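# Close the open desktop freezer door with the robot

## Task

Swing the open door of the freezer sitting on the desk closed far enough that its seal latches and keeps it shut. The boxes inside must stay on the shelves they started on. The freezer is not fixed down, so it must end no more than about a hand's width from its starting spot. Finish with the gripper released and the robot backed away. The robot must stay upright and level the whole time; toppling or ending up leaning counts as failure.

## Robot and tools

ROBOT. TidyBot++: a wheeled base (0.54 m long, 0.50 m wide, 0.38 m tall) on four driven casters, carrying one seven-joint arm that ends in a two-finger gripper. There is only this one arm. The shoulder sits 0.12 m ahead of the base centre, 0.68 m up. Arm segments: upper arm 0.42 m, forearm 0.31 m, hand 0.31 m from wrist to the hand point. The arm starts folded, hand pointing down. Cameras: base_camera (fixed on the base, looking ahead and down) and wrist_camera (looks along the hand).

FRAMES. Base frame: origin on the floor below the base centre, x ahead, y to the left, z up, in metres. Odometry frame: where the base frame was when the scene began. hand_pose is reported in the base frame for the point between the finger pads; its z axis runs out along the fingers and its y axis is the direction the fingers open and close. base_odometry gives x, y and heading (rad, left positive, -3.142 to 3.142) in the odometry frame, from wheel turns only, so slip looks like travel. base_tilt is in degrees, forward and right positive.

move. One action per call. Motion keys:
- base: an object with any of translate_m (forward +, -2 to 2 m), strafe_m (left +, -2 to 2 m), rotate_rad (counter-clockwise seen from above +, -6.3 to 6.3 rad). These are offsets from where the base stands when the command begins, measured along its own axes then; translate and strafe together give one straight-line move.
- joints: absolute angles by name, in rad: joint_1_rad (any angle; positive turns the arm clockwise from above, the opposite sense to heading), joint_2_rad (-2.249 to 2.249; 0 is upper arm vertical, positive leans forward), joint_3_rad (any angle), joint_4_rad (elbow, -2.579 to 2.579; 0 straight), joint_5_rad (any angle), joint_6_rad (wrist, -2.099 to 2.099), joint_7_rad (any angle; hand roll). gripper_pos is absolute, 0 fully open (about 85 mm gap) to 1 fully closed; gap is roughly 85 x (1 - gripper_pos) mm. Unbounded joints go the short way, so turn past half a revolution in steps.
- target: a single list of seven numbers, an absolute hand pose in the base frame: x, y, z in metres then quaternion qw, qx, qy, qz, matching how hand_pose prints. With target, joints may only contain gripper_pos.
- speeds: optional caps for this action: translate_m and strafe_m 0.05 to 0.5 m/s (give one of them for a combined move), rotate_rad 0.1 to 1.57 rad/s.
- cameras: list of base_camera, wrist_camera or all; [] for none; omitted means all.
- blocking: true or omitted waits until everything is at rest; false returns in about half a second while motion continues.
A move with no motion keys just reports state and images. Unknown keys make a call invalid; out-of-range values get it refused, and a refusal or an unrequested stop cancels the remaining calls in that reply.

wait(seconds 0 to 10, cameras): lets time pass with no new command and reports state. stop(cameras): brakes all running motions. zoom_image(camera, region [x0, y0, x1, y1] in image pixels, top-left origin, at most 504 by 504): enlarged view of that camera's latest frame. read_manual(section "licences"): licence texts only. finished_scene(scene): the current scene's number; ends it for good, so the door must already be latched and the robot clear.

RESULT LINES. move gives "done" or the worst status. base_status, joint_status, hand_status: "moving", "done", "off_target" (stopped short, maybe still pushing), "contact_stop", "time_out", "not_followed" (a safety check held back joint targets; also "joint command not followed" or "pose unreachable" with a cause). hand_status is done within 10 mm and 2 degrees; most hand moves end a few centimetres off, so correct by adding (wanted - measured) to the last target. hand_target is where the joints' targets would put the hand. motor_effort is percent of each motor's maximum, peak in brackets. on_its_own lists motion you did not ask for. "earlier move" reports a non-blocking move. Also watch for ARM HIT, torque_fault (arm freezes about 10 s), Motor temperatures, MOTOR HOT and limit_stop_at_motor_heat (arm sags while motors cool; resend the target after). The pictures line gives the order of returned images.

CAUTIONS. The arm does not avoid obstacles and keeps pressing into anything it meets; hard pushes, hits and slamming the door are penalised. The freezer slides, so push the door gently and check that the cabinet stays put. A horizontal force on a raised hand, or a stretched arm swung sideways or reaching out over furniture, can tip the base; if the robot leans, draw the arm back or reverse the base. Never drive or turn the base while the arm is caught on something high. Do not knock boxes off their shelves. Avoid long holds with the arm extended, which heat motors. Before finishing, open the gripper and back the base away.

Each tool is called after ">>>" in YAML: its name, and indented under it one key for each argument.

## Session

>>> move:

Scene clock: 0.00 s.
Motor temperatures (°C): [35 34 29 32 40 37 39]
base_odometry: x=+0.000 y=+0.000 heading=+0.000
base_tilt: forward=-0.6 right=+0.1
base_status: not commanded
joint_positions: joint_1_rad=+0.003 joint_2_rad=-0.346 joint_3_rad=+3.099 joint_4_rad=-2.533 joint_5_rad=-0.044 joint_6_rad=-0.845 joint_7_rad=+1.614 gripper_pos=+0.000
joint_status: not commanded
motor_effort: joint_1_rad=+0 joint_2_rad=-1 joint_3_rad=+0 joint_4_rad=+14 joint_5_rad=+0 joint_6_rad=+2 joint_7_rad=+0
hand_pose: x=+0.2661 y=+0.0155 z=+0.5863 quat_wxyz=(-0.010, +0.998, +0.027, +0.055) (m; base frame)
hand_target: x=+0.2660 y=+0.0155 z=+0.5862 quat_wxyz=(-0.010, +0.998, +0.027, +0.055) (m; base frame)
hand_status: not commanded
pictures: base_camera, wrist_camera

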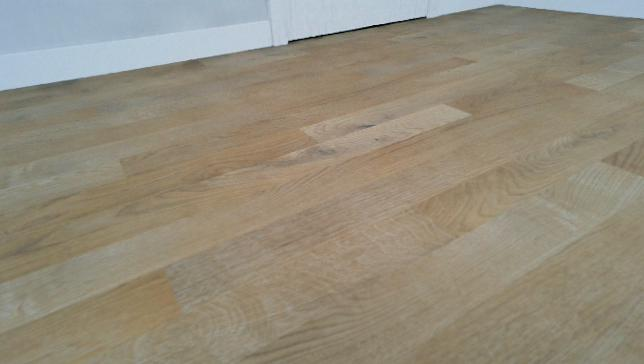

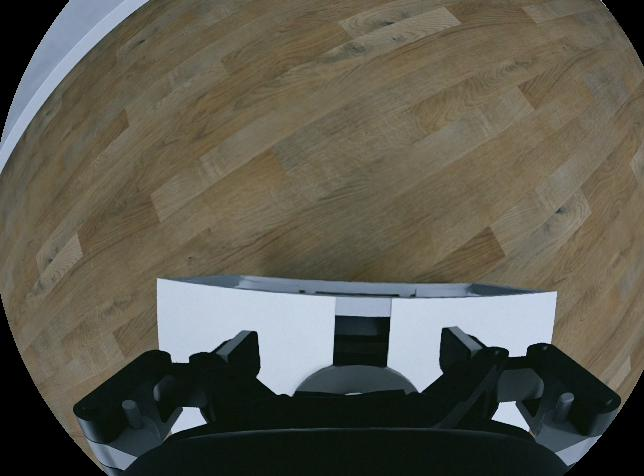

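>>> move:
  joints: {"joint_6_rad": 0.35}

Scene clock: 22.53 s.
Motor temperatures (°C): [35 34 28 32 40 37 39]
move: done
base_odometry: x=+0.000 y=+0.000 heading=+0.000
base_tilt: forward=-0.6 right=+0.1
base_status: not commanded
joint_positions: joint_1_rad=+0.003 joint_2_rad=-0.346 joint_3_rad=+3.099 joint_4_rad=-2.528 joint_5_rad=-0.044 joint_6_rad=+0.277 joint_7_rad=+1.614 gripper_pos=+0.000
joint_status: all done
motor_effort: joint_1_rad=+0(1) joint_2_rad=-7(7) joint_3_rad=+0(1) joint_4_rad=+20(20) joint_5_rad=+0(1) joint_6_rad=+9(9) joint_7_rad=+0(1)
hand_pose: x=+0.5271 y=+0.0142 z=+0.7947 quat_wxyz=(+0.000, +0.815, +0.016, +0.579) (m; base frame)
hand_target: x=+0.5325 y=+0.0137 z=+0.8135 quat_wxyz=(+0.001, +0.795, +0.015, +0.607) (m; base frame)
hand_status: not commanded
pictures: base_camera, wrist_camera
camera_calibration:
wrist_camera: T_world_to_cam=[[0.068975, -0.997593, -0.00709382, -0.016451], [-0.28671, -0.0130118, -0.957929, 0.974167], [0.955531, 0.068107, -0.286918, -0.144981], [0, 0, 0, 1]] pos_world=[0.418972, 0.0061385, 0.891469]

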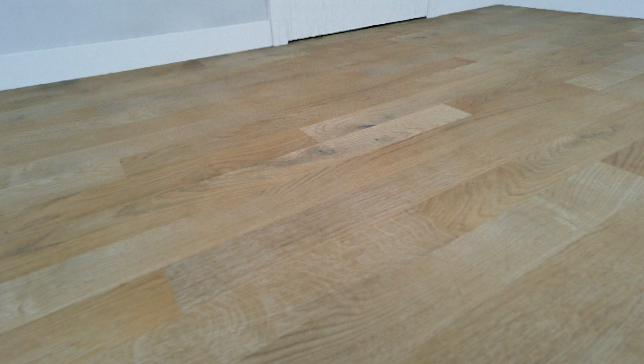

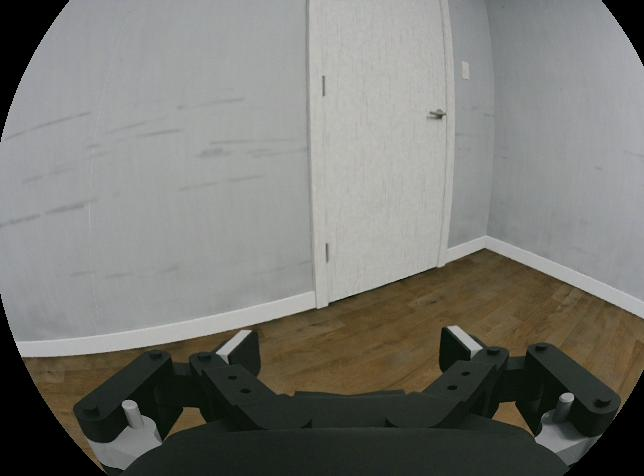

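>>> move:
  base: {"rotate_rad": -1.57}

>>> move:
  base: {"rotate_rad": -1.57}

Scene clock: 27.47 s.
Motor temperatures (°C): [35 34 28 32 40 37 39]
move: done
base_odometry: x=+0.000 y=+0.000 heading=-1.569
base_tilt: forward=-0.6 right=+0.1
base_status: done
joint_positions: joint_1_rad=+0.003 joint_2_rad=-0.346 joint_3_rad=+3.099 joint_4_rad=-2.528 joint_5_rad=-0.044 joint_6_rad=+0.279 joint_7_rad=+1.614 gripper_pos=+0.000
joint_status: not commanded
motor_effort: joint_1_rad=+0(2) joint_2_rad=-7(8) joint_3_rad=+0(1) joint_4_rad=+18(20) joint_5_rad=+0(1) joint_6_rad=+9(9) joint_7_rad=+0(1)
hand_pose: x=+0.5273 y=+0.0141 z=+0.7951 quat_wxyz=(+0.000, +0.814, +0.016, +0.580) (m; base frame)
hand_target: x=+0.5325 y=+0.0137 z=+0.8135 quat_wxyz=(+0.001, +0.795, +0.015, +0.607) (m; base frame)
hand_status: not commanded
pictures: base_camera, wrist_camera
camera_calibration:
wrist_camera: T_world_to_cam=[[0.0689524, -0.997595, -0.00700274, -0.0165274], [-0.285194, -0.0129847, -0.958382, 0.97422], [0.955986, 0.0680798, -0.285404, -0.146444], [0, 0, 0, 1]] pos_world=[0.41898, 0.0061323, 0.891763]

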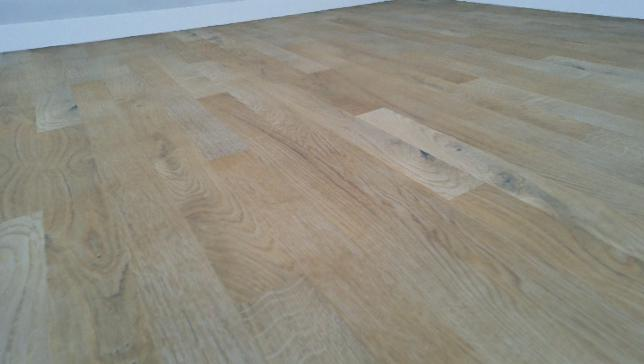

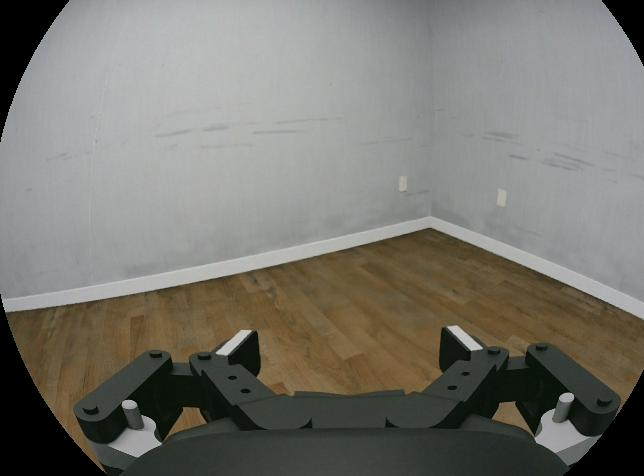

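Scene clock: 29.77 s.
Motor temperatures (°C): [35 34 28 32 40 37 39]
move: done
base_odometry: x=+0.000 y=+0.000 heading=-3.139
base_tilt: forward=-0.6 right=+0.1
base_status: done
joint_positions: joint_1_rad=+0.003 joint_2_rad=-0.346 joint_3_rad=+3.099 joint_4_rad=-2.528 joint_5_rad=-0.044 joint_6_rad=+0.279 joint_7_rad=+1.614 gripper_pos=+0.000
joint_status: not commanded
motor_effort: joint_1_rad=+0(1) joint_2_rad=-6(7) joint_3_rad=+1(2) joint_4_rad=+18(20) joint_5_rad=+0(1) joint_6_rad=+9(9) joint_7_rad=+0(1)
hand_pose: x=+0.5273 y=+0.0141 z=+0.7952 quat_wxyz=(+0.000, +0.814, +0.016, +0.580) (m; base frame)
hand_target: x=+0.5325 y=+0.0137 z=+0.8135 quat_wxyz=(+0.001, +0.795, +0.015, +0.607) (m; base frame)
hand_status: not commanded
pictures: base_camera, wrist_camera
camera_calibration:
wrist_camera: T_world_to_cam=[[0.0689471, -0.997596, -0.00698173, -0.016545], [-0.284844, -0.0129785, -0.958486, 0.974231], [0.956091, 0.0680735, -0.285054, -0.146782], [0, 0, 0, 1]] pos_world=[0.418982, 0.00613087, 0.891831]

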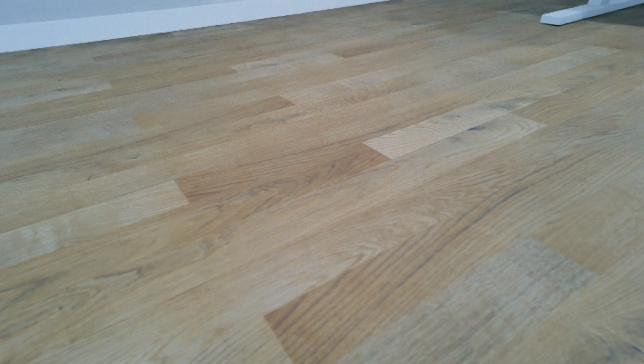

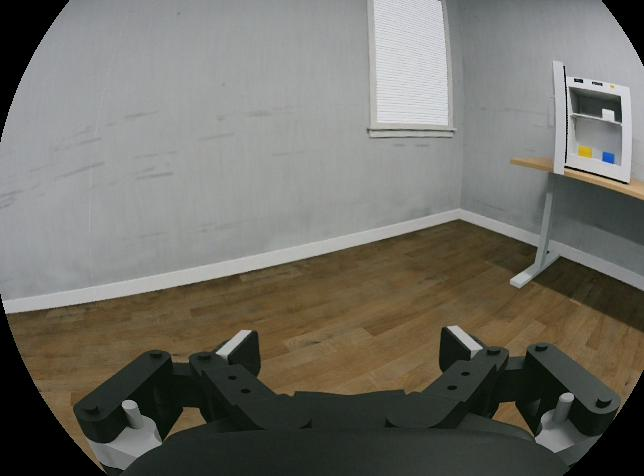

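>>> move:
  base: {"rotate_rad": -0.95}

Scene clock: 34.60 s.
Motor temperatures (°C): [35 34 28 32 40 37 39]
move: done
base_odometry: x=+0.000 y=+0.000 heading=+2.195
base_tilt: forward=-0.6 right=+0.1
base_status: done
joint_positions: joint_1_rad=+0.003 joint_2_rad=-0.346 joint_3_rad=+3.099 joint_4_rad=-2.528 joint_5_rad=-0.044 joint_6_rad=+0.279 joint_7_rad=+1.614 gripper_pos=+0.000
joint_status: not commanded
motor_effort: joint_1_rad=+0(2) joint_2_rad=-7(7) joint_3_rad=+0(2) joint_4_rad=+19(21) joint_5_rad=+0(1) joint_6_rad=+9(9) joint_7_rad=+0(1)
hand_pose: x=+0.5273 y=+0.0141 z=+0.7953 quat_wxyz=(+0.000, +0.814, +0.016, +0.580) (m; base frame)
hand_target: x=+0.5325 y=+0.0137 z=+0.8135 quat_wxyz=(+0.001, +0.795, +0.015, +0.607) (m; base frame)
hand_status: not commanded
pictures: base_camera, wrist_camera
camera_calibration:
wrist_camera: T_world_to_cam=[[0.0689462, -0.997596, -0.00697823, -0.0165479], [-0.284786, -0.0129775, -0.958503, 0.974233], [0.956108, 0.0680725, -0.284996, -0.146839], [0, 0, 0, 1]] pos_world=[0.418983, 0.00613063, 0.891842]

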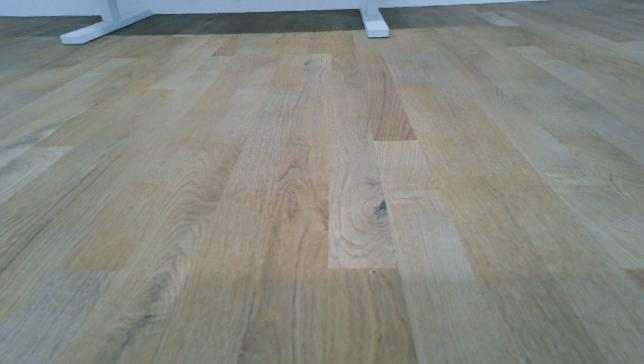

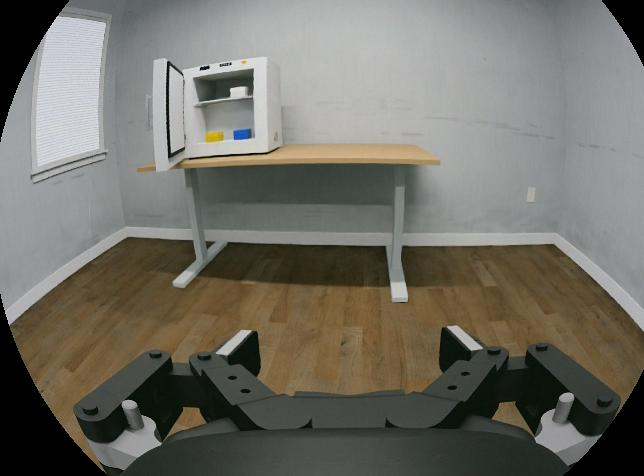

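>>> zoom_image:
  camera: "wrist_camera"
  region: [120, 30, 320, 190]

Scaled by 2.520.

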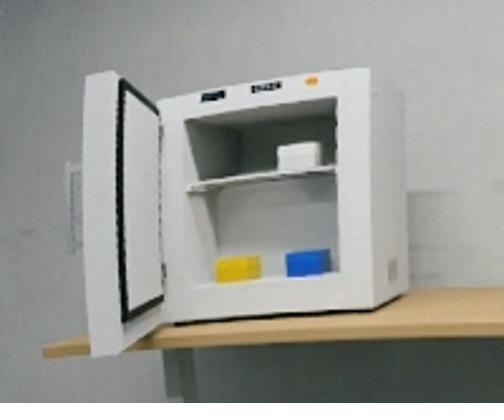

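>>> move:
  base: {"translate_m": 0.6, "strafe_m": 0.6, "rotate_rad": 0.09}

Scene clock: 93.17 s.
Motor temperatures (°C): [35 34 28 33 40 37 39]
move: done
base_odometry: x=-0.838 y=+0.136 heading=+2.286
base_tilt: forward=-0.6 right=+0.1
base_status: done
joint_positions: joint_1_rad=+0.003 joint_2_rad=-0.346 joint_3_rad=+3.099 joint_4_rad=-2.528 joint_5_rad=-0.044 joint_6_rad=+0.280 joint_7_rad=+1.614 gripper_pos=+0.000
joint_status: not commanded
motor_effort: joint_1_rad=+1(2) joint_2_rad=-7(8) joint_3_rad=+0(2) joint_4_rad=+19(20) joint_5_rad=+0(1) joint_6_rad=+9(9) joint_7_rad=+0(1)
hand_pose: x=+0.5275 y=+0.0142 z=+0.7957 quat_wxyz=(+0.000, +0.814, +0.016, +0.581) (m; base frame)
hand_target: x=+0.5325 y=+0.0137 z=+0.8135 quat_wxyz=(+0.001, +0.795, +0.015, +0.607) (m; base frame)
hand_status: not commanded
pictures: base_camera, wrist_camera
camera_calibration:
wrist_camera: T_world_to_cam=[[0.0690737, -0.997588, -0.00689368, -0.0166348], [-0.283416, -0.0129975, -0.958909, 0.974275], [0.956506, 0.0681891, -0.28363, -0.148126], [0, 0, 0, 1]] pos_world=[0.418958, 0.00616914, 0.892113]

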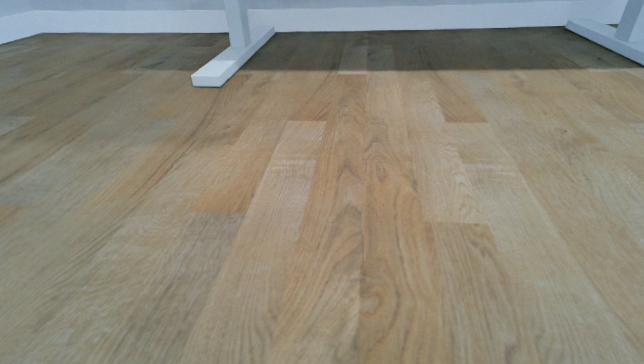

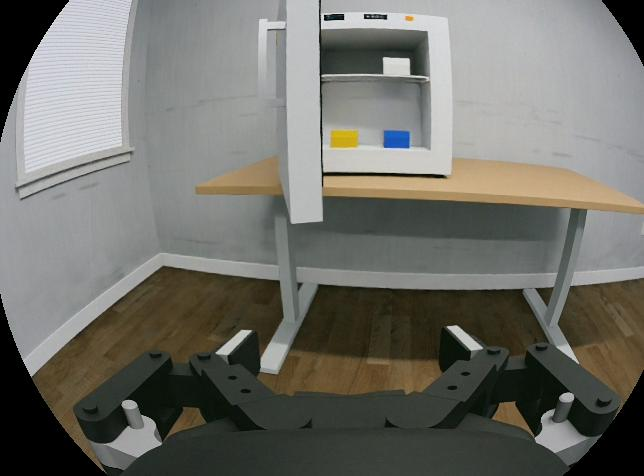

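>>> zoom_image:
  camera: "wrist_camera"
  region: [220, 0, 480, 240]

Scaled by 1.938.

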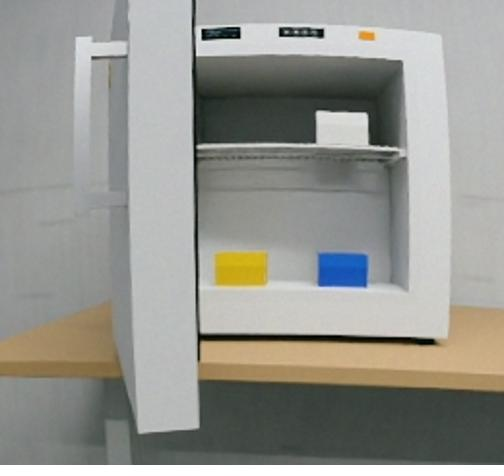

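>>> move:
  base: {"translate_m": 0.35, "strafe_m": 0.55, "rotate_rad": -0.55}
  joints: {"joint_6_rad": 0.5, "gripper_pos": 1.0}

Scene clock: 271.07 s.
Motor temperatures (°C): [35 34 28 33 40 38 39]
move: done
base_odometry: x=-1.483 y=+0.040 heading=+1.735
base_tilt: forward=-0.6 right=+0.1
base_status: done
joint_positions: joint_1_rad=+0.003 joint_2_rad=-0.346 joint_3_rad=+3.099 joint_4_rad=-2.525 joint_5_rad=-0.044 joint_6_rad=+0.445 joint_7_rad=+1.614 gripper_pos=+0.999
joint_status: all done
motor_effort: joint_1_rad=-1(1) joint_2_rad=-7(7) joint_3_rad=+0(2) joint_4_rad=+20(22) joint_5_rad=+0(1) joint_6_rad=+9(11) joint_7_rad=+1(1)
hand_pose: x=+0.5408 y=+0.0133 z=+0.8470 quat_wxyz=(+0.002, +0.762, +0.014, +0.647) (m; base frame)
hand_target: x=+0.5414 y=+0.0128 z=+0.8593 quat_wxyz=(+0.003, +0.747, +0.013, +0.665) (m; base frame)
hand_status: not commanded
pictures: base_camera, wrist_camera
camera_calibration:
wrist_camera: T_world_to_cam=[[0.0659583, -0.997819, 0.0024291, -0.0242739], [-0.119456, -0.0103132, -0.992786, 0.967233], [0.990646, 0.0651923, -0.119876, -0.303357], [0, 0, 0, 1]] pos_world=[0.417663, 0.00553081, 0.923949]

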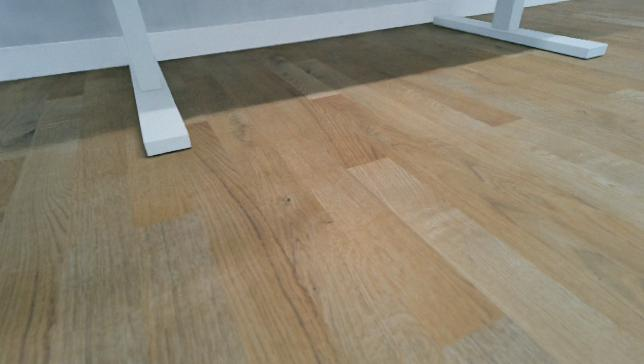

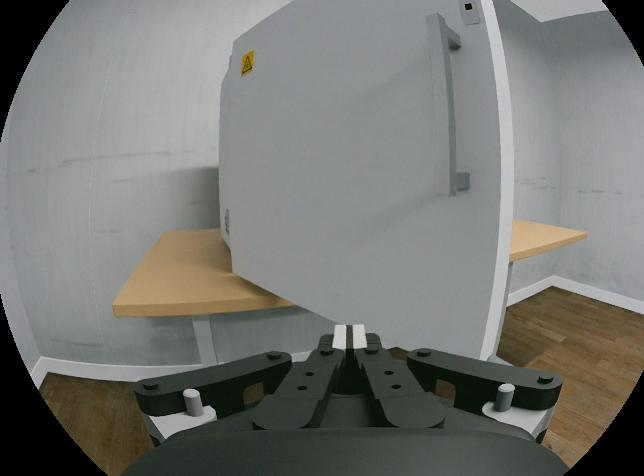

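>>> zoom_image:
  camera: "wrist_camera"
  region: [200, 0, 560, 400]

Scaled by 1.260.

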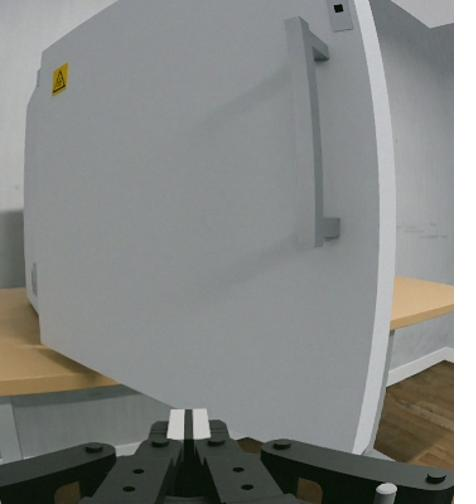

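>>> move:
  base: {"translate_m": 0.14, "strafe_m": -0.09}

Scene clock: 379.83 s.
Motor temperatures (°C): [35 34 28 33 40 38 39]
move: done
base_odometry: x=-1.417 y=+0.193 heading=+1.736
base_tilt: forward=-0.6 right=+0.1
base_status: done
joint_positions: joint_1_rad=+0.003 joint_2_rad=-0.345 joint_3_rad=+3.099 joint_4_rad=-2.526 joint_5_rad=-0.044 joint_6_rad=+0.445 joint_7_rad=+1.614 gripper_pos=+0.999
joint_status: not commanded
motor_effort: joint_1_rad=+0(2) joint_2_rad=-7(9) joint_3_rad=+1(2) joint_4_rad=+20(21) joint_5_rad=+0(1) joint_6_rad=+10(10) joint_7_rad=+0(1)
hand_pose: x=+0.5407 y=+0.0135 z=+0.8465 quat_wxyz=(+0.002, +0.763, +0.014, +0.647) (m; base frame)
hand_target: x=+0.5414 y=+0.0128 z=+0.8593 quat_wxyz=(+0.003, +0.747, +0.013, +0.665) (m; base frame)
hand_status: not commanded
pictures: base_camera, wrist_camera
camera_calibration:
wrist_camera: T_world_to_cam=[[0.0663011, -0.997797, 0.00240418, -0.0242921], [-0.120415, -0.0103931, -0.992669, 0.967162], [0.990507, 0.0655255, -0.120839, -0.302474], [0, 0, 0, 1]] pos_world=[0.417674, 0.00563296, 0.923579]

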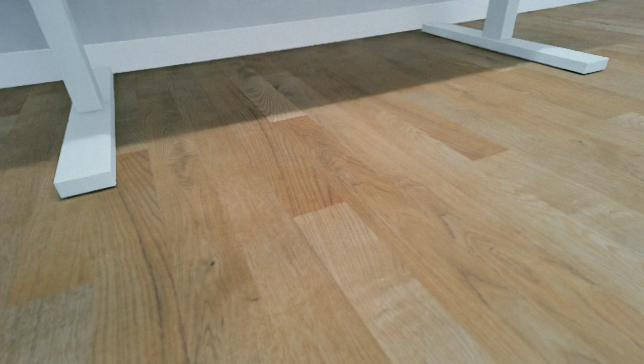

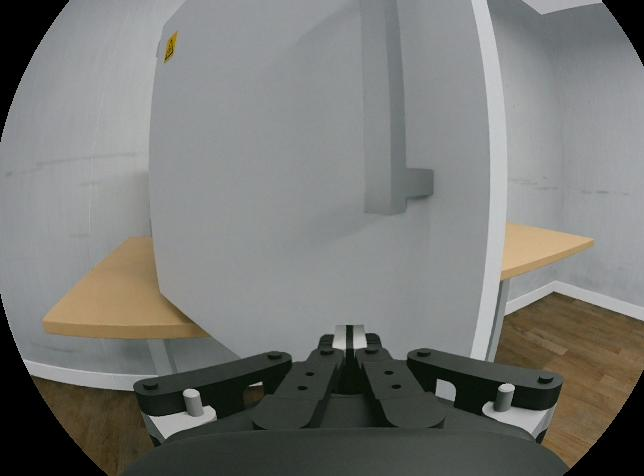

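>>> zoom_image:
  camera: "wrist_camera"
  region: [380, 180, 560, 420]

Scaled by 2.100.

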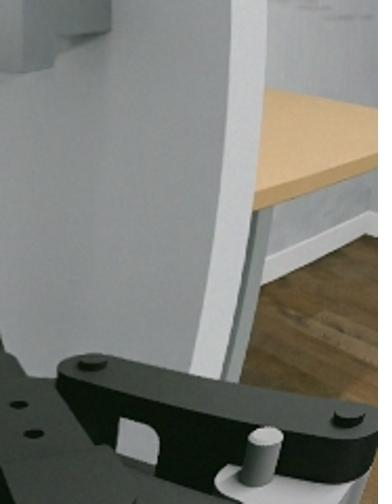

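>>> move:
  base: {"translate_m": 0.06}
  speeds: {"translate_m": 0.1}

Scene clock: 432.13 s.
Motor temperatures (°C): [35 34 28 33 40 38 39]
move: done
base_odometry: x=-1.427 y=+0.252 heading=+1.735
base_tilt: forward=-0.6 right=+0.1
base_status: done
joint_positions: joint_1_rad=+0.003 joint_2_rad=-0.345 joint_3_rad=+3.099 joint_4_rad=-2.526 joint_5_rad=-0.044 joint_6_rad=+0.445 joint_7_rad=+1.614 gripper_pos=+0.999
joint_status: not commanded
motor_effort: joint_1_rad=+0(2) joint_2_rad=-7(9) joint_3_rad=+1(2) joint_4_rad=+19(22) joint_5_rad=+0(1) joint_6_rad=+9(10) joint_7_rad=+0(1)
hand_pose: x=+0.5406 y=+0.0135 z=+0.8462 quat_wxyz=(+0.002, +0.763, +0.014, +0.646) (m; base frame)
hand_target: x=+0.5414 y=+0.0128 z=+0.8593 quat_wxyz=(+0.003, +0.747, +0.013, +0.665) (m; base frame)
hand_status: not commanded
pictures: base_camera, wrist_camera
camera_calibration:
wrist_camera: T_world_to_cam=[[0.0662965, -0.997797, 0.00238399, -0.0242737], [-0.12094, -0.0104072, -0.992605, 0.967102], [0.990443, 0.0655179, -0.121364, -0.301954], [0, 0, 0, 1]] pos_world=[0.417639, 0.00562794, 0.923363]

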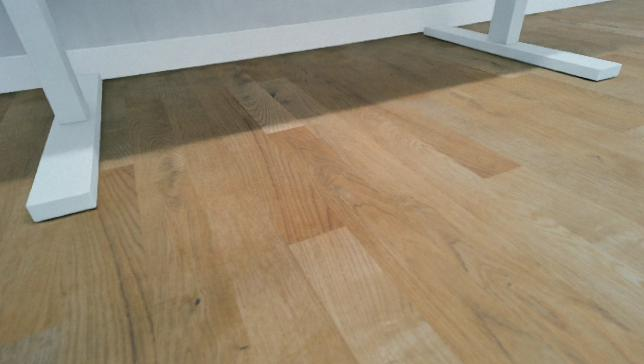

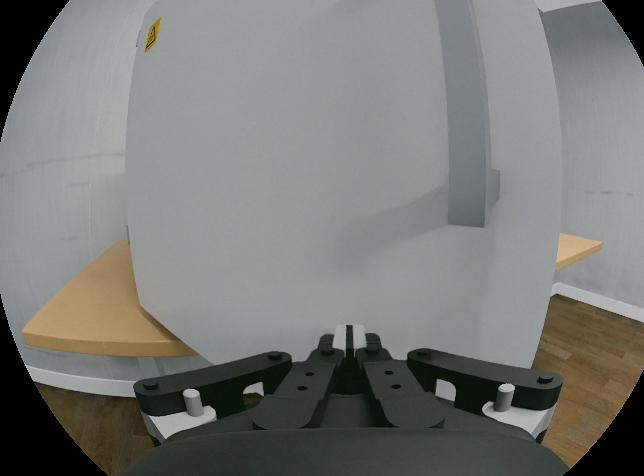

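>>> wait:
  seconds: 0.1
  cameras: ["wrist_camera"]

Scene clock: 437.87 s.
Motor temperatures (°C): [35 34 28 33 40 38 39]
base_odometry: x=-1.427 y=+0.252 heading=+1.735
base_tilt: forward=-0.7 right=+0.1
base_status: done
joint_positions: joint_1_rad=+0.003 joint_2_rad=-0.345 joint_3_rad=+3.099 joint_4_rad=-2.526 joint_5_rad=-0.044 joint_6_rad=+0.445 joint_7_rad=+1.614 gripper_pos=+0.999
joint_status: not commanded
motor_effort: joint_1_rad=+0(2) joint_2_rad=-6(9) joint_3_rad=+0(2) joint_4_rad=+19(22) joint_5_rad=+0(1) joint_6_rad=+9(10) joint_7_rad=+0(1)
hand_pose: x=+0.5406 y=+0.0135 z=+0.8462 quat_wxyz=(+0.002, +0.763, +0.014, +0.646) (m; base frame)
hand_target: x=+0.5414 y=+0.0128 z=+0.8593 quat_wxyz=(+0.003, +0.747, +0.013, +0.665) (m; base frame)
hand_status: not commanded
wait: 0.10 s; at rest from the start
pictures: wrist_camera
camera_calibration:
wrist_camera: T_world_to_cam=[[0.0662965, -0.997797, 0.00238399, -0.0242737], [-0.12094, -0.0104072, -0.992605, 0.967102], [0.990443, 0.0655179, -0.121364, -0.301954], [0, 0, 0, 1]] pos_world=[0.417639, 0.00562794, 0.923363]

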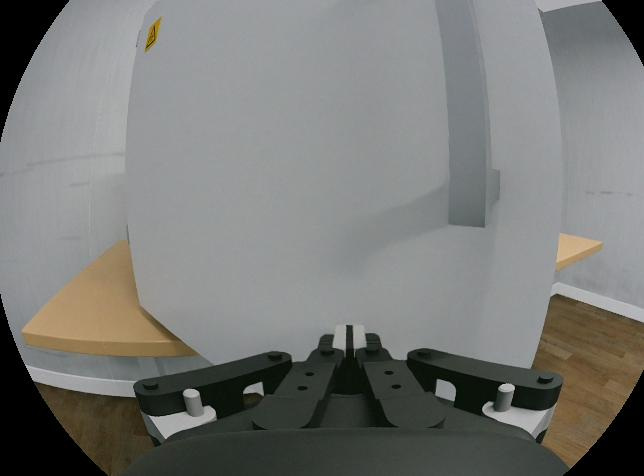

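>>> move:
  base: {"translate_m": 0.195, "strafe_m": -0.078}
  speeds: {"translate_m": 0.12}

Scene clock: 472.33 s.
Motor temperatures (°C): [35 34 28 33 40 38 39]
move: done
base_odometry: x=-1.382 y=+0.458 heading=+1.736
base_tilt: forward=-0.6 right=+0.1
base_status: done
joint_positions: joint_1_rad=+0.003 joint_2_rad=-0.346 joint_3_rad=+3.099 joint_4_rad=-2.527 joint_5_rad=-0.044 joint_6_rad=+0.445 joint_7_rad=+1.614 gripper_pos=+0.999
joint_status: not commanded
motor_effort: joint_1_rad=+0(2) joint_2_rad=-7(9) joint_3_rad=+0(3) joint_4_rad=+20(22) joint_5_rad=+0(1) joint_6_rad=+10(10) joint_7_rad=+0(1)
hand_pose: x=+0.5403 y=+0.0135 z=+0.8458 quat_wxyz=(+0.002, +0.763, +0.014, +0.646) (m; base frame)
hand_target: x=+0.5414 y=+0.0128 z=+0.8593 quat_wxyz=(+0.003, +0.747, +0.013, +0.665) (m; base frame)
hand_status: not commanded
pictures: base_camera, wrist_camera
camera_calibration:
wrist_camera: T_world_to_cam=[[0.0664282, -0.997788, 0.00239212, -0.0242847], [-0.12155, -0.0104718, -0.99253, 0.966928], [0.99036, 0.0656412, -0.121977, -0.30114], [0, 0, 0, 1]] pos_world=[0.41738, 0.00566159, 0.923031]

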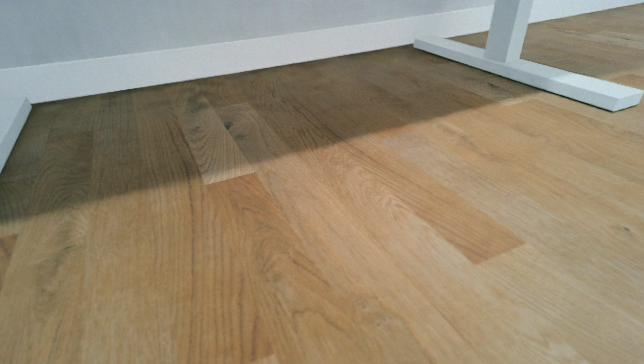

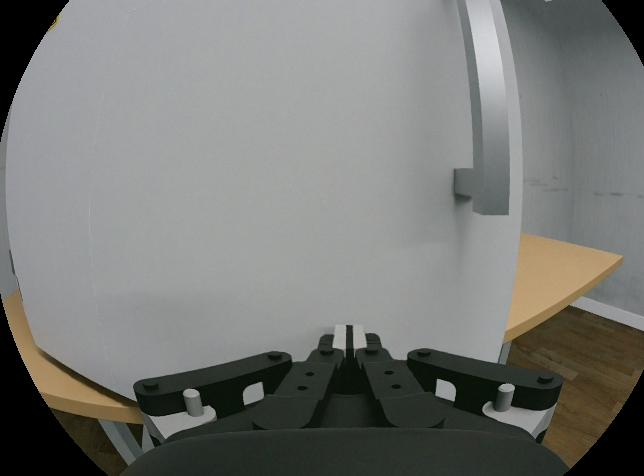

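>>> move:
  base: {"translate_m": 0.185, "strafe_m": -0.09, "rotate_rad": 0.24}
  speeds: {"translate_m": 0.12, "rotate_rad": 0.15}

Scene clock: 479.90 s.
Motor temperatures (°C): [35 34 28 33 40 38 39]
move: done
base_odometry: x=-1.323 y=+0.655 heading=+1.977
base_tilt: forward=-0.6 right=+0.1
base_status: done
joint_positions: joint_1_rad=+0.003 joint_2_rad=-0.346 joint_3_rad=+3.099 joint_4_rad=-2.528 joint_5_rad=-0.044 joint_6_rad=+0.445 joint_7_rad=+1.614 gripper_pos=+0.999
joint_status: not commanded
motor_effort: joint_1_rad=+0(2) joint_2_rad=-6(8) joint_3_rad=+0(2) joint_4_rad=+20(22) joint_5_rad=+0(1) joint_6_rad=+9(10) joint_7_rad=+0(1)
hand_pose: x=+0.5400 y=+0.0135 z=+0.8456 quat_wxyz=(+0.002, +0.763, +0.014, +0.646) (m; base frame)
hand_target: x=+0.5414 y=+0.0128 z=+0.8593 quat_wxyz=(+0.003, +0.747, +0.013, +0.665) (m; base frame)
hand_status: not commanded
pictures: base_camera, wrist_camera
camera_calibration:
wrist_camera: T_world_to_cam=[[0.066417, -0.997789, 0.00240853, -0.0242864], [-0.121783, -0.0105022, -0.992501, 0.96678], [0.990332, 0.0656256, -0.122211, -0.300668], [0, 0, 0, 1]] pos_world=[0.417111, 0.00565204, 0.922844]

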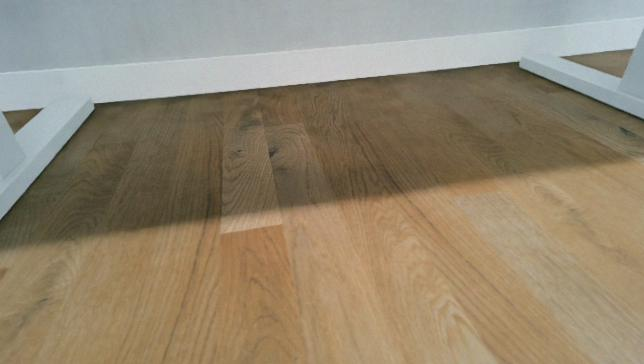

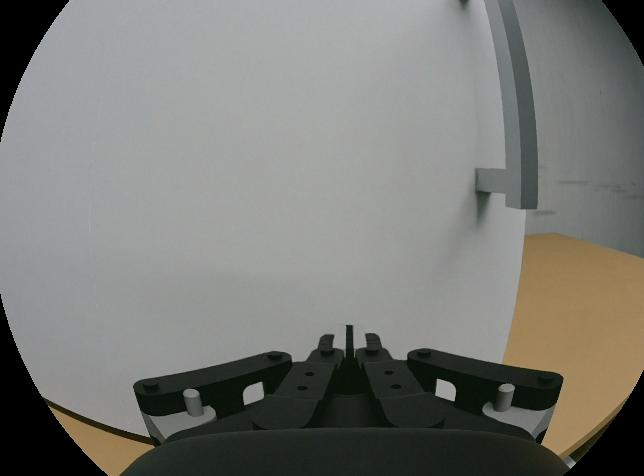

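>>> zoom_image:
  camera: "wrist_camera"
  region: [440, 0, 644, 476]

Scaled by 1.059.

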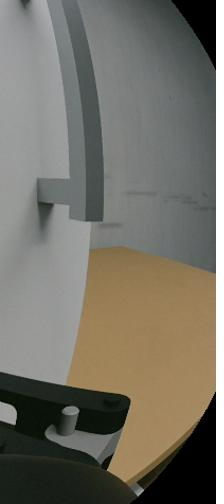

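>>> move:
  base: {"translate_m": 0.04, "strafe_m": -0.02, "rotate_rad": 0.06}
  speeds: {"translate_m": 0.08, "rotate_rad": 0.15}

Scene clock: 491.53 s.
Motor temperatures (°C): [35 34 28 33 40 38 39]
move: done
base_odometry: x=-1.321 y=+0.699 heading=+2.037
base_tilt: forward=-0.6 right=+0.1
base_status: done
joint_positions: joint_1_rad=+0.002 joint_2_rad=-0.374 joint_3_rad=+3.099 joint_4_rad=-2.551 joint_5_rad=-0.044 joint_6_rad=+0.445 joint_7_rad=+1.614 gripper_pos=+0.999
joint_status: not commanded
motor_effort: joint_1_rad=+1(3) joint_2_rad=+1(8) joint_3_rad=+2(4) joint_4_rad=+24(27) joint_5_rad=-1(2) joint_6_rad=+9(11) joint_7_rad=+0(1)
hand_pose: x=+0.5303 y=+0.0135 z=+0.8441 quat_wxyz=(+0.002, +0.762, +0.015, +0.648) (m; base frame)
hand_target: x=+0.5414 y=+0.0128 z=+0.8593 quat_wxyz=(+0.003, +0.747, +0.013, +0.665) (m; base frame)
hand_status: not commanded
pictures: base_camera, wrist_camera
camera_calibration:
wrist_camera: T_world_to_cam=[[0.0669289, -0.997751, 0.00370448, -0.0250075], [-0.117266, -0.0115532, -0.993033, 0.96217], [0.990843, 0.0660283, -0.117776, -0.295258], [0, 0, 0, 1]] pos_world=[0.407058, 0.00566025, 0.920785]

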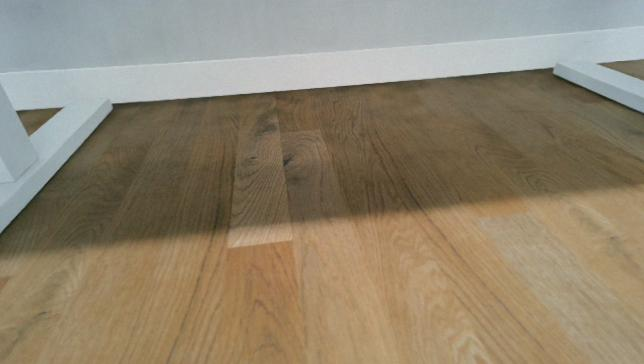

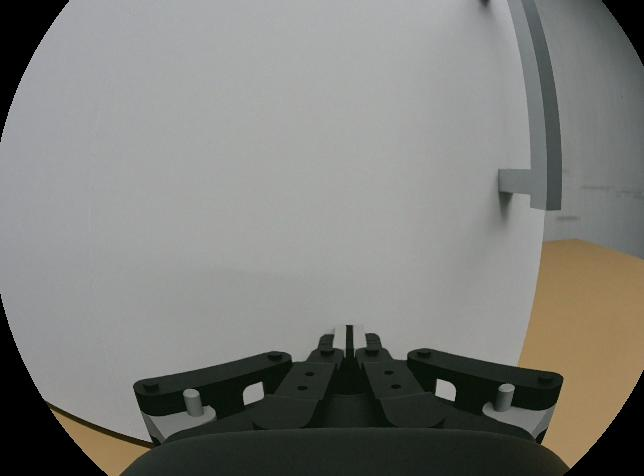

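>>> move:
  base: {"translate_m": 0.02}
  speeds: {"translate_m": 0.05}
  cameras: ["wrist_camera"]

Scene clock: 503.20 s.
Motor temperatures (°C): [35 34 28 33 40 38 39]
move: done
base_odometry: x=-1.330 y=+0.717 heading=+2.037
base_tilt: forward=-0.6 right=+0.1
base_status: done
joint_positions: joint_1_rad=+0.005 joint_2_rad=-0.396 joint_3_rad=+3.099 joint_4_rad=-2.568 joint_5_rad=-0.044 joint_6_rad=+0.445 joint_7_rad=+1.614 gripper_pos=+0.999
joint_status: not commanded
motor_effort: joint_1_rad=-2(3) joint_2_rad=+5(10) joint_3_rad=-1(4) joint_4_rad=+28(30) joint_5_rad=+0(2) joint_6_rad=+11(12) joint_7_rad=+0(1)
hand_pose: x=+0.5229 y=+0.0120 z=+0.8438 quat_wxyz=(+0.003, +0.760, +0.014, +0.650) (m; base frame)
hand_target: x=+0.5414 y=+0.0128 z=+0.8593 quat_wxyz=(+0.003, +0.747, +0.013, +0.665) (m; base frame)
hand_status: not commanded
pictures: wrist_camera
camera_calibration:
wrist_camera: T_world_to_cam=[[0.0636449, -0.997961, 0.00476516, -0.0251789], [-0.11148, -0.0118544, -0.993696, 0.958539], [0.991727, 0.0627125, -0.112007, -0.293118], [0, 0, 0, 1]] pos_world=[0.399153, 0.00461754, 0.919785]

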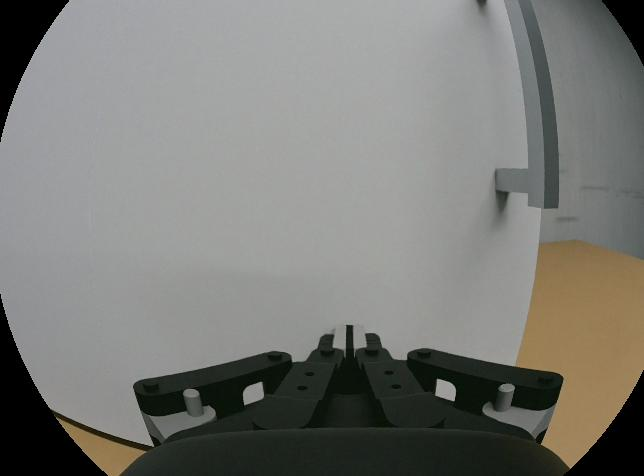

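>>> move:
  base: {"translate_m": -0.35}
  cameras: ["wrist_camera"]

Scene clock: 517.17 s.
Motor temperatures (°C): [35 34 28 33 40 38 39]
move: done
base_odometry: x=-1.172 y=+0.404 heading=+2.038
base_tilt: forward=-0.7 right=+0.1
base_status: done
joint_positions: joint_1_rad=+0.005 joint_2_rad=-0.348 joint_3_rad=+3.099 joint_4_rad=-2.526 joint_5_rad=-0.044 joint_6_rad=+0.445 joint_7_rad=+1.614 gripper_pos=+0.999
joint_status: not commanded
motor_effort: joint_1_rad=+0(2) joint_2_rad=-7(10) joint_3_rad=+1(1) joint_4_rad=+20(26) joint_5_rad=+0(1) joint_6_rad=+10(11) joint_7_rad=+0(1)
hand_pose: x=+0.5402 y=+0.0126 z=+0.8471 quat_wxyz=(+0.003, +0.762, +0.013, +0.647) (m; base frame)
hand_target: x=+0.5414 y=+0.0128 z=+0.8593 quat_wxyz=(+0.003, +0.747, +0.013, +0.665) (m; base frame)
hand_status: not commanded
pictures: wrist_camera
camera_calibration:
wrist_camera: T_world_to_cam=[[0.0643045, -0.997927, 0.00263175, -0.0242042], [-0.118798, -0.0102735, -0.992865, 0.966968], [0.990834, 0.0635331, -0.119212, -0.303404], [0, 0, 0, 1]] pos_world=[0.417053, 0.00505636, 0.923963]

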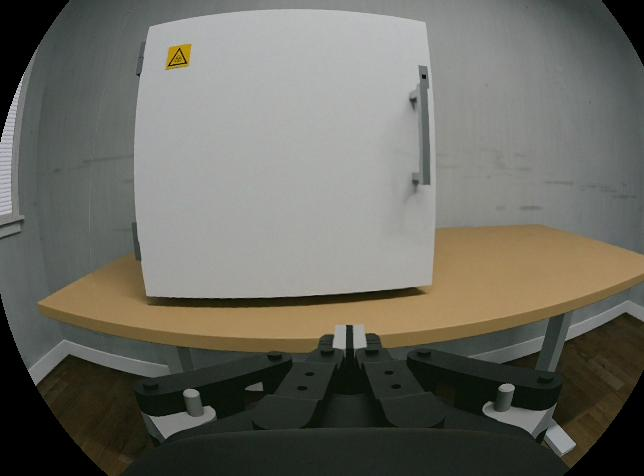

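>>> move:
  base: {"strafe_m": -0.55, "rotate_rad": 0.35}
  cameras: ["wrist_camera"]

Scene clock: 523.03 s.
Motor temperatures (°C): [35 34 28 33 40 38 39]
move: done
base_odometry: x=-0.681 y=+0.652 heading=+2.388
base_tilt: forward=-0.6 right=+0.1
base_status: done
joint_positions: joint_1_rad=+0.005 joint_2_rad=-0.348 joint_3_rad=+3.099 joint_4_rad=-2.526 joint_5_rad=-0.044 joint_6_rad=+0.445 joint_7_rad=+1.614 gripper_pos=+0.999
joint_status: not commanded
motor_effort: joint_1_rad=+0(1) joint_2_rad=-7(8) joint_3_rad=+1(3) joint_4_rad=+19(21) joint_5_rad=+0(1) joint_6_rad=+9(10) joint_7_rad=+0(1)
hand_pose: x=+0.5402 y=+0.0126 z=+0.8471 quat_wxyz=(+0.003, +0.762, +0.013, +0.647) (m; base frame)
hand_target: x=+0.5414 y=+0.0128 z=+0.8593 quat_wxyz=(+0.003, +0.747, +0.013, +0.665) (m; base frame)
hand_status: not commanded
pictures: wrist_camera
camera_calibration:
wrist_camera: T_world_to_cam=[[0.0643045, -0.997927, 0.00263175, -0.0242042], [-0.118798, -0.0102735, -0.992865, 0.966968], [0.990834, 0.0635331, -0.119212, -0.303404], [0, 0, 0, 1]] pos_world=[0.417053, 0.00505636, 0.923963]

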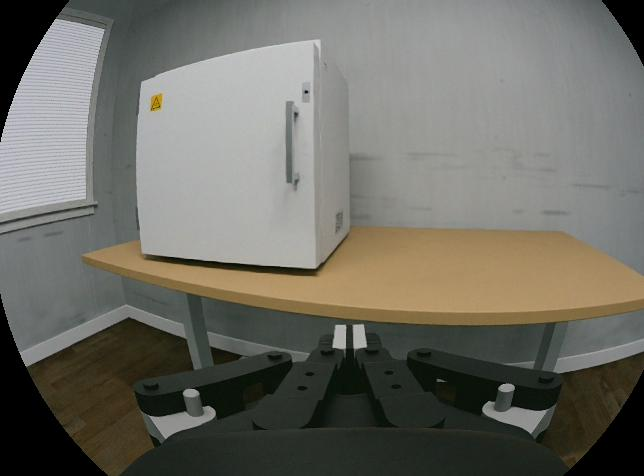

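>>> zoom_image:
  camera: "wrist_camera"
  region: [260, 30, 380, 160]

>>> zoom_image:
  camera: "wrist_camera"
  region: [270, 160, 370, 290]

Scaled by 3.877.

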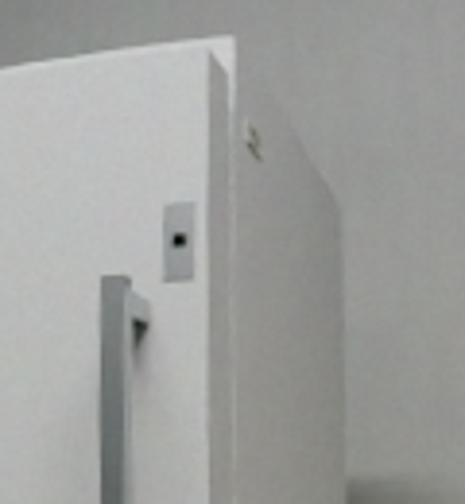

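Scaled by 3.877.

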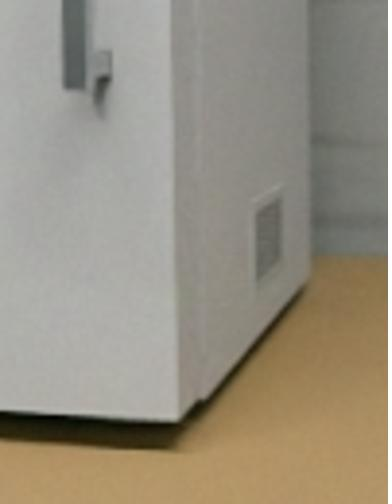

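>>> finished_scene:
  scene: 1

The scene is finished: the task was done.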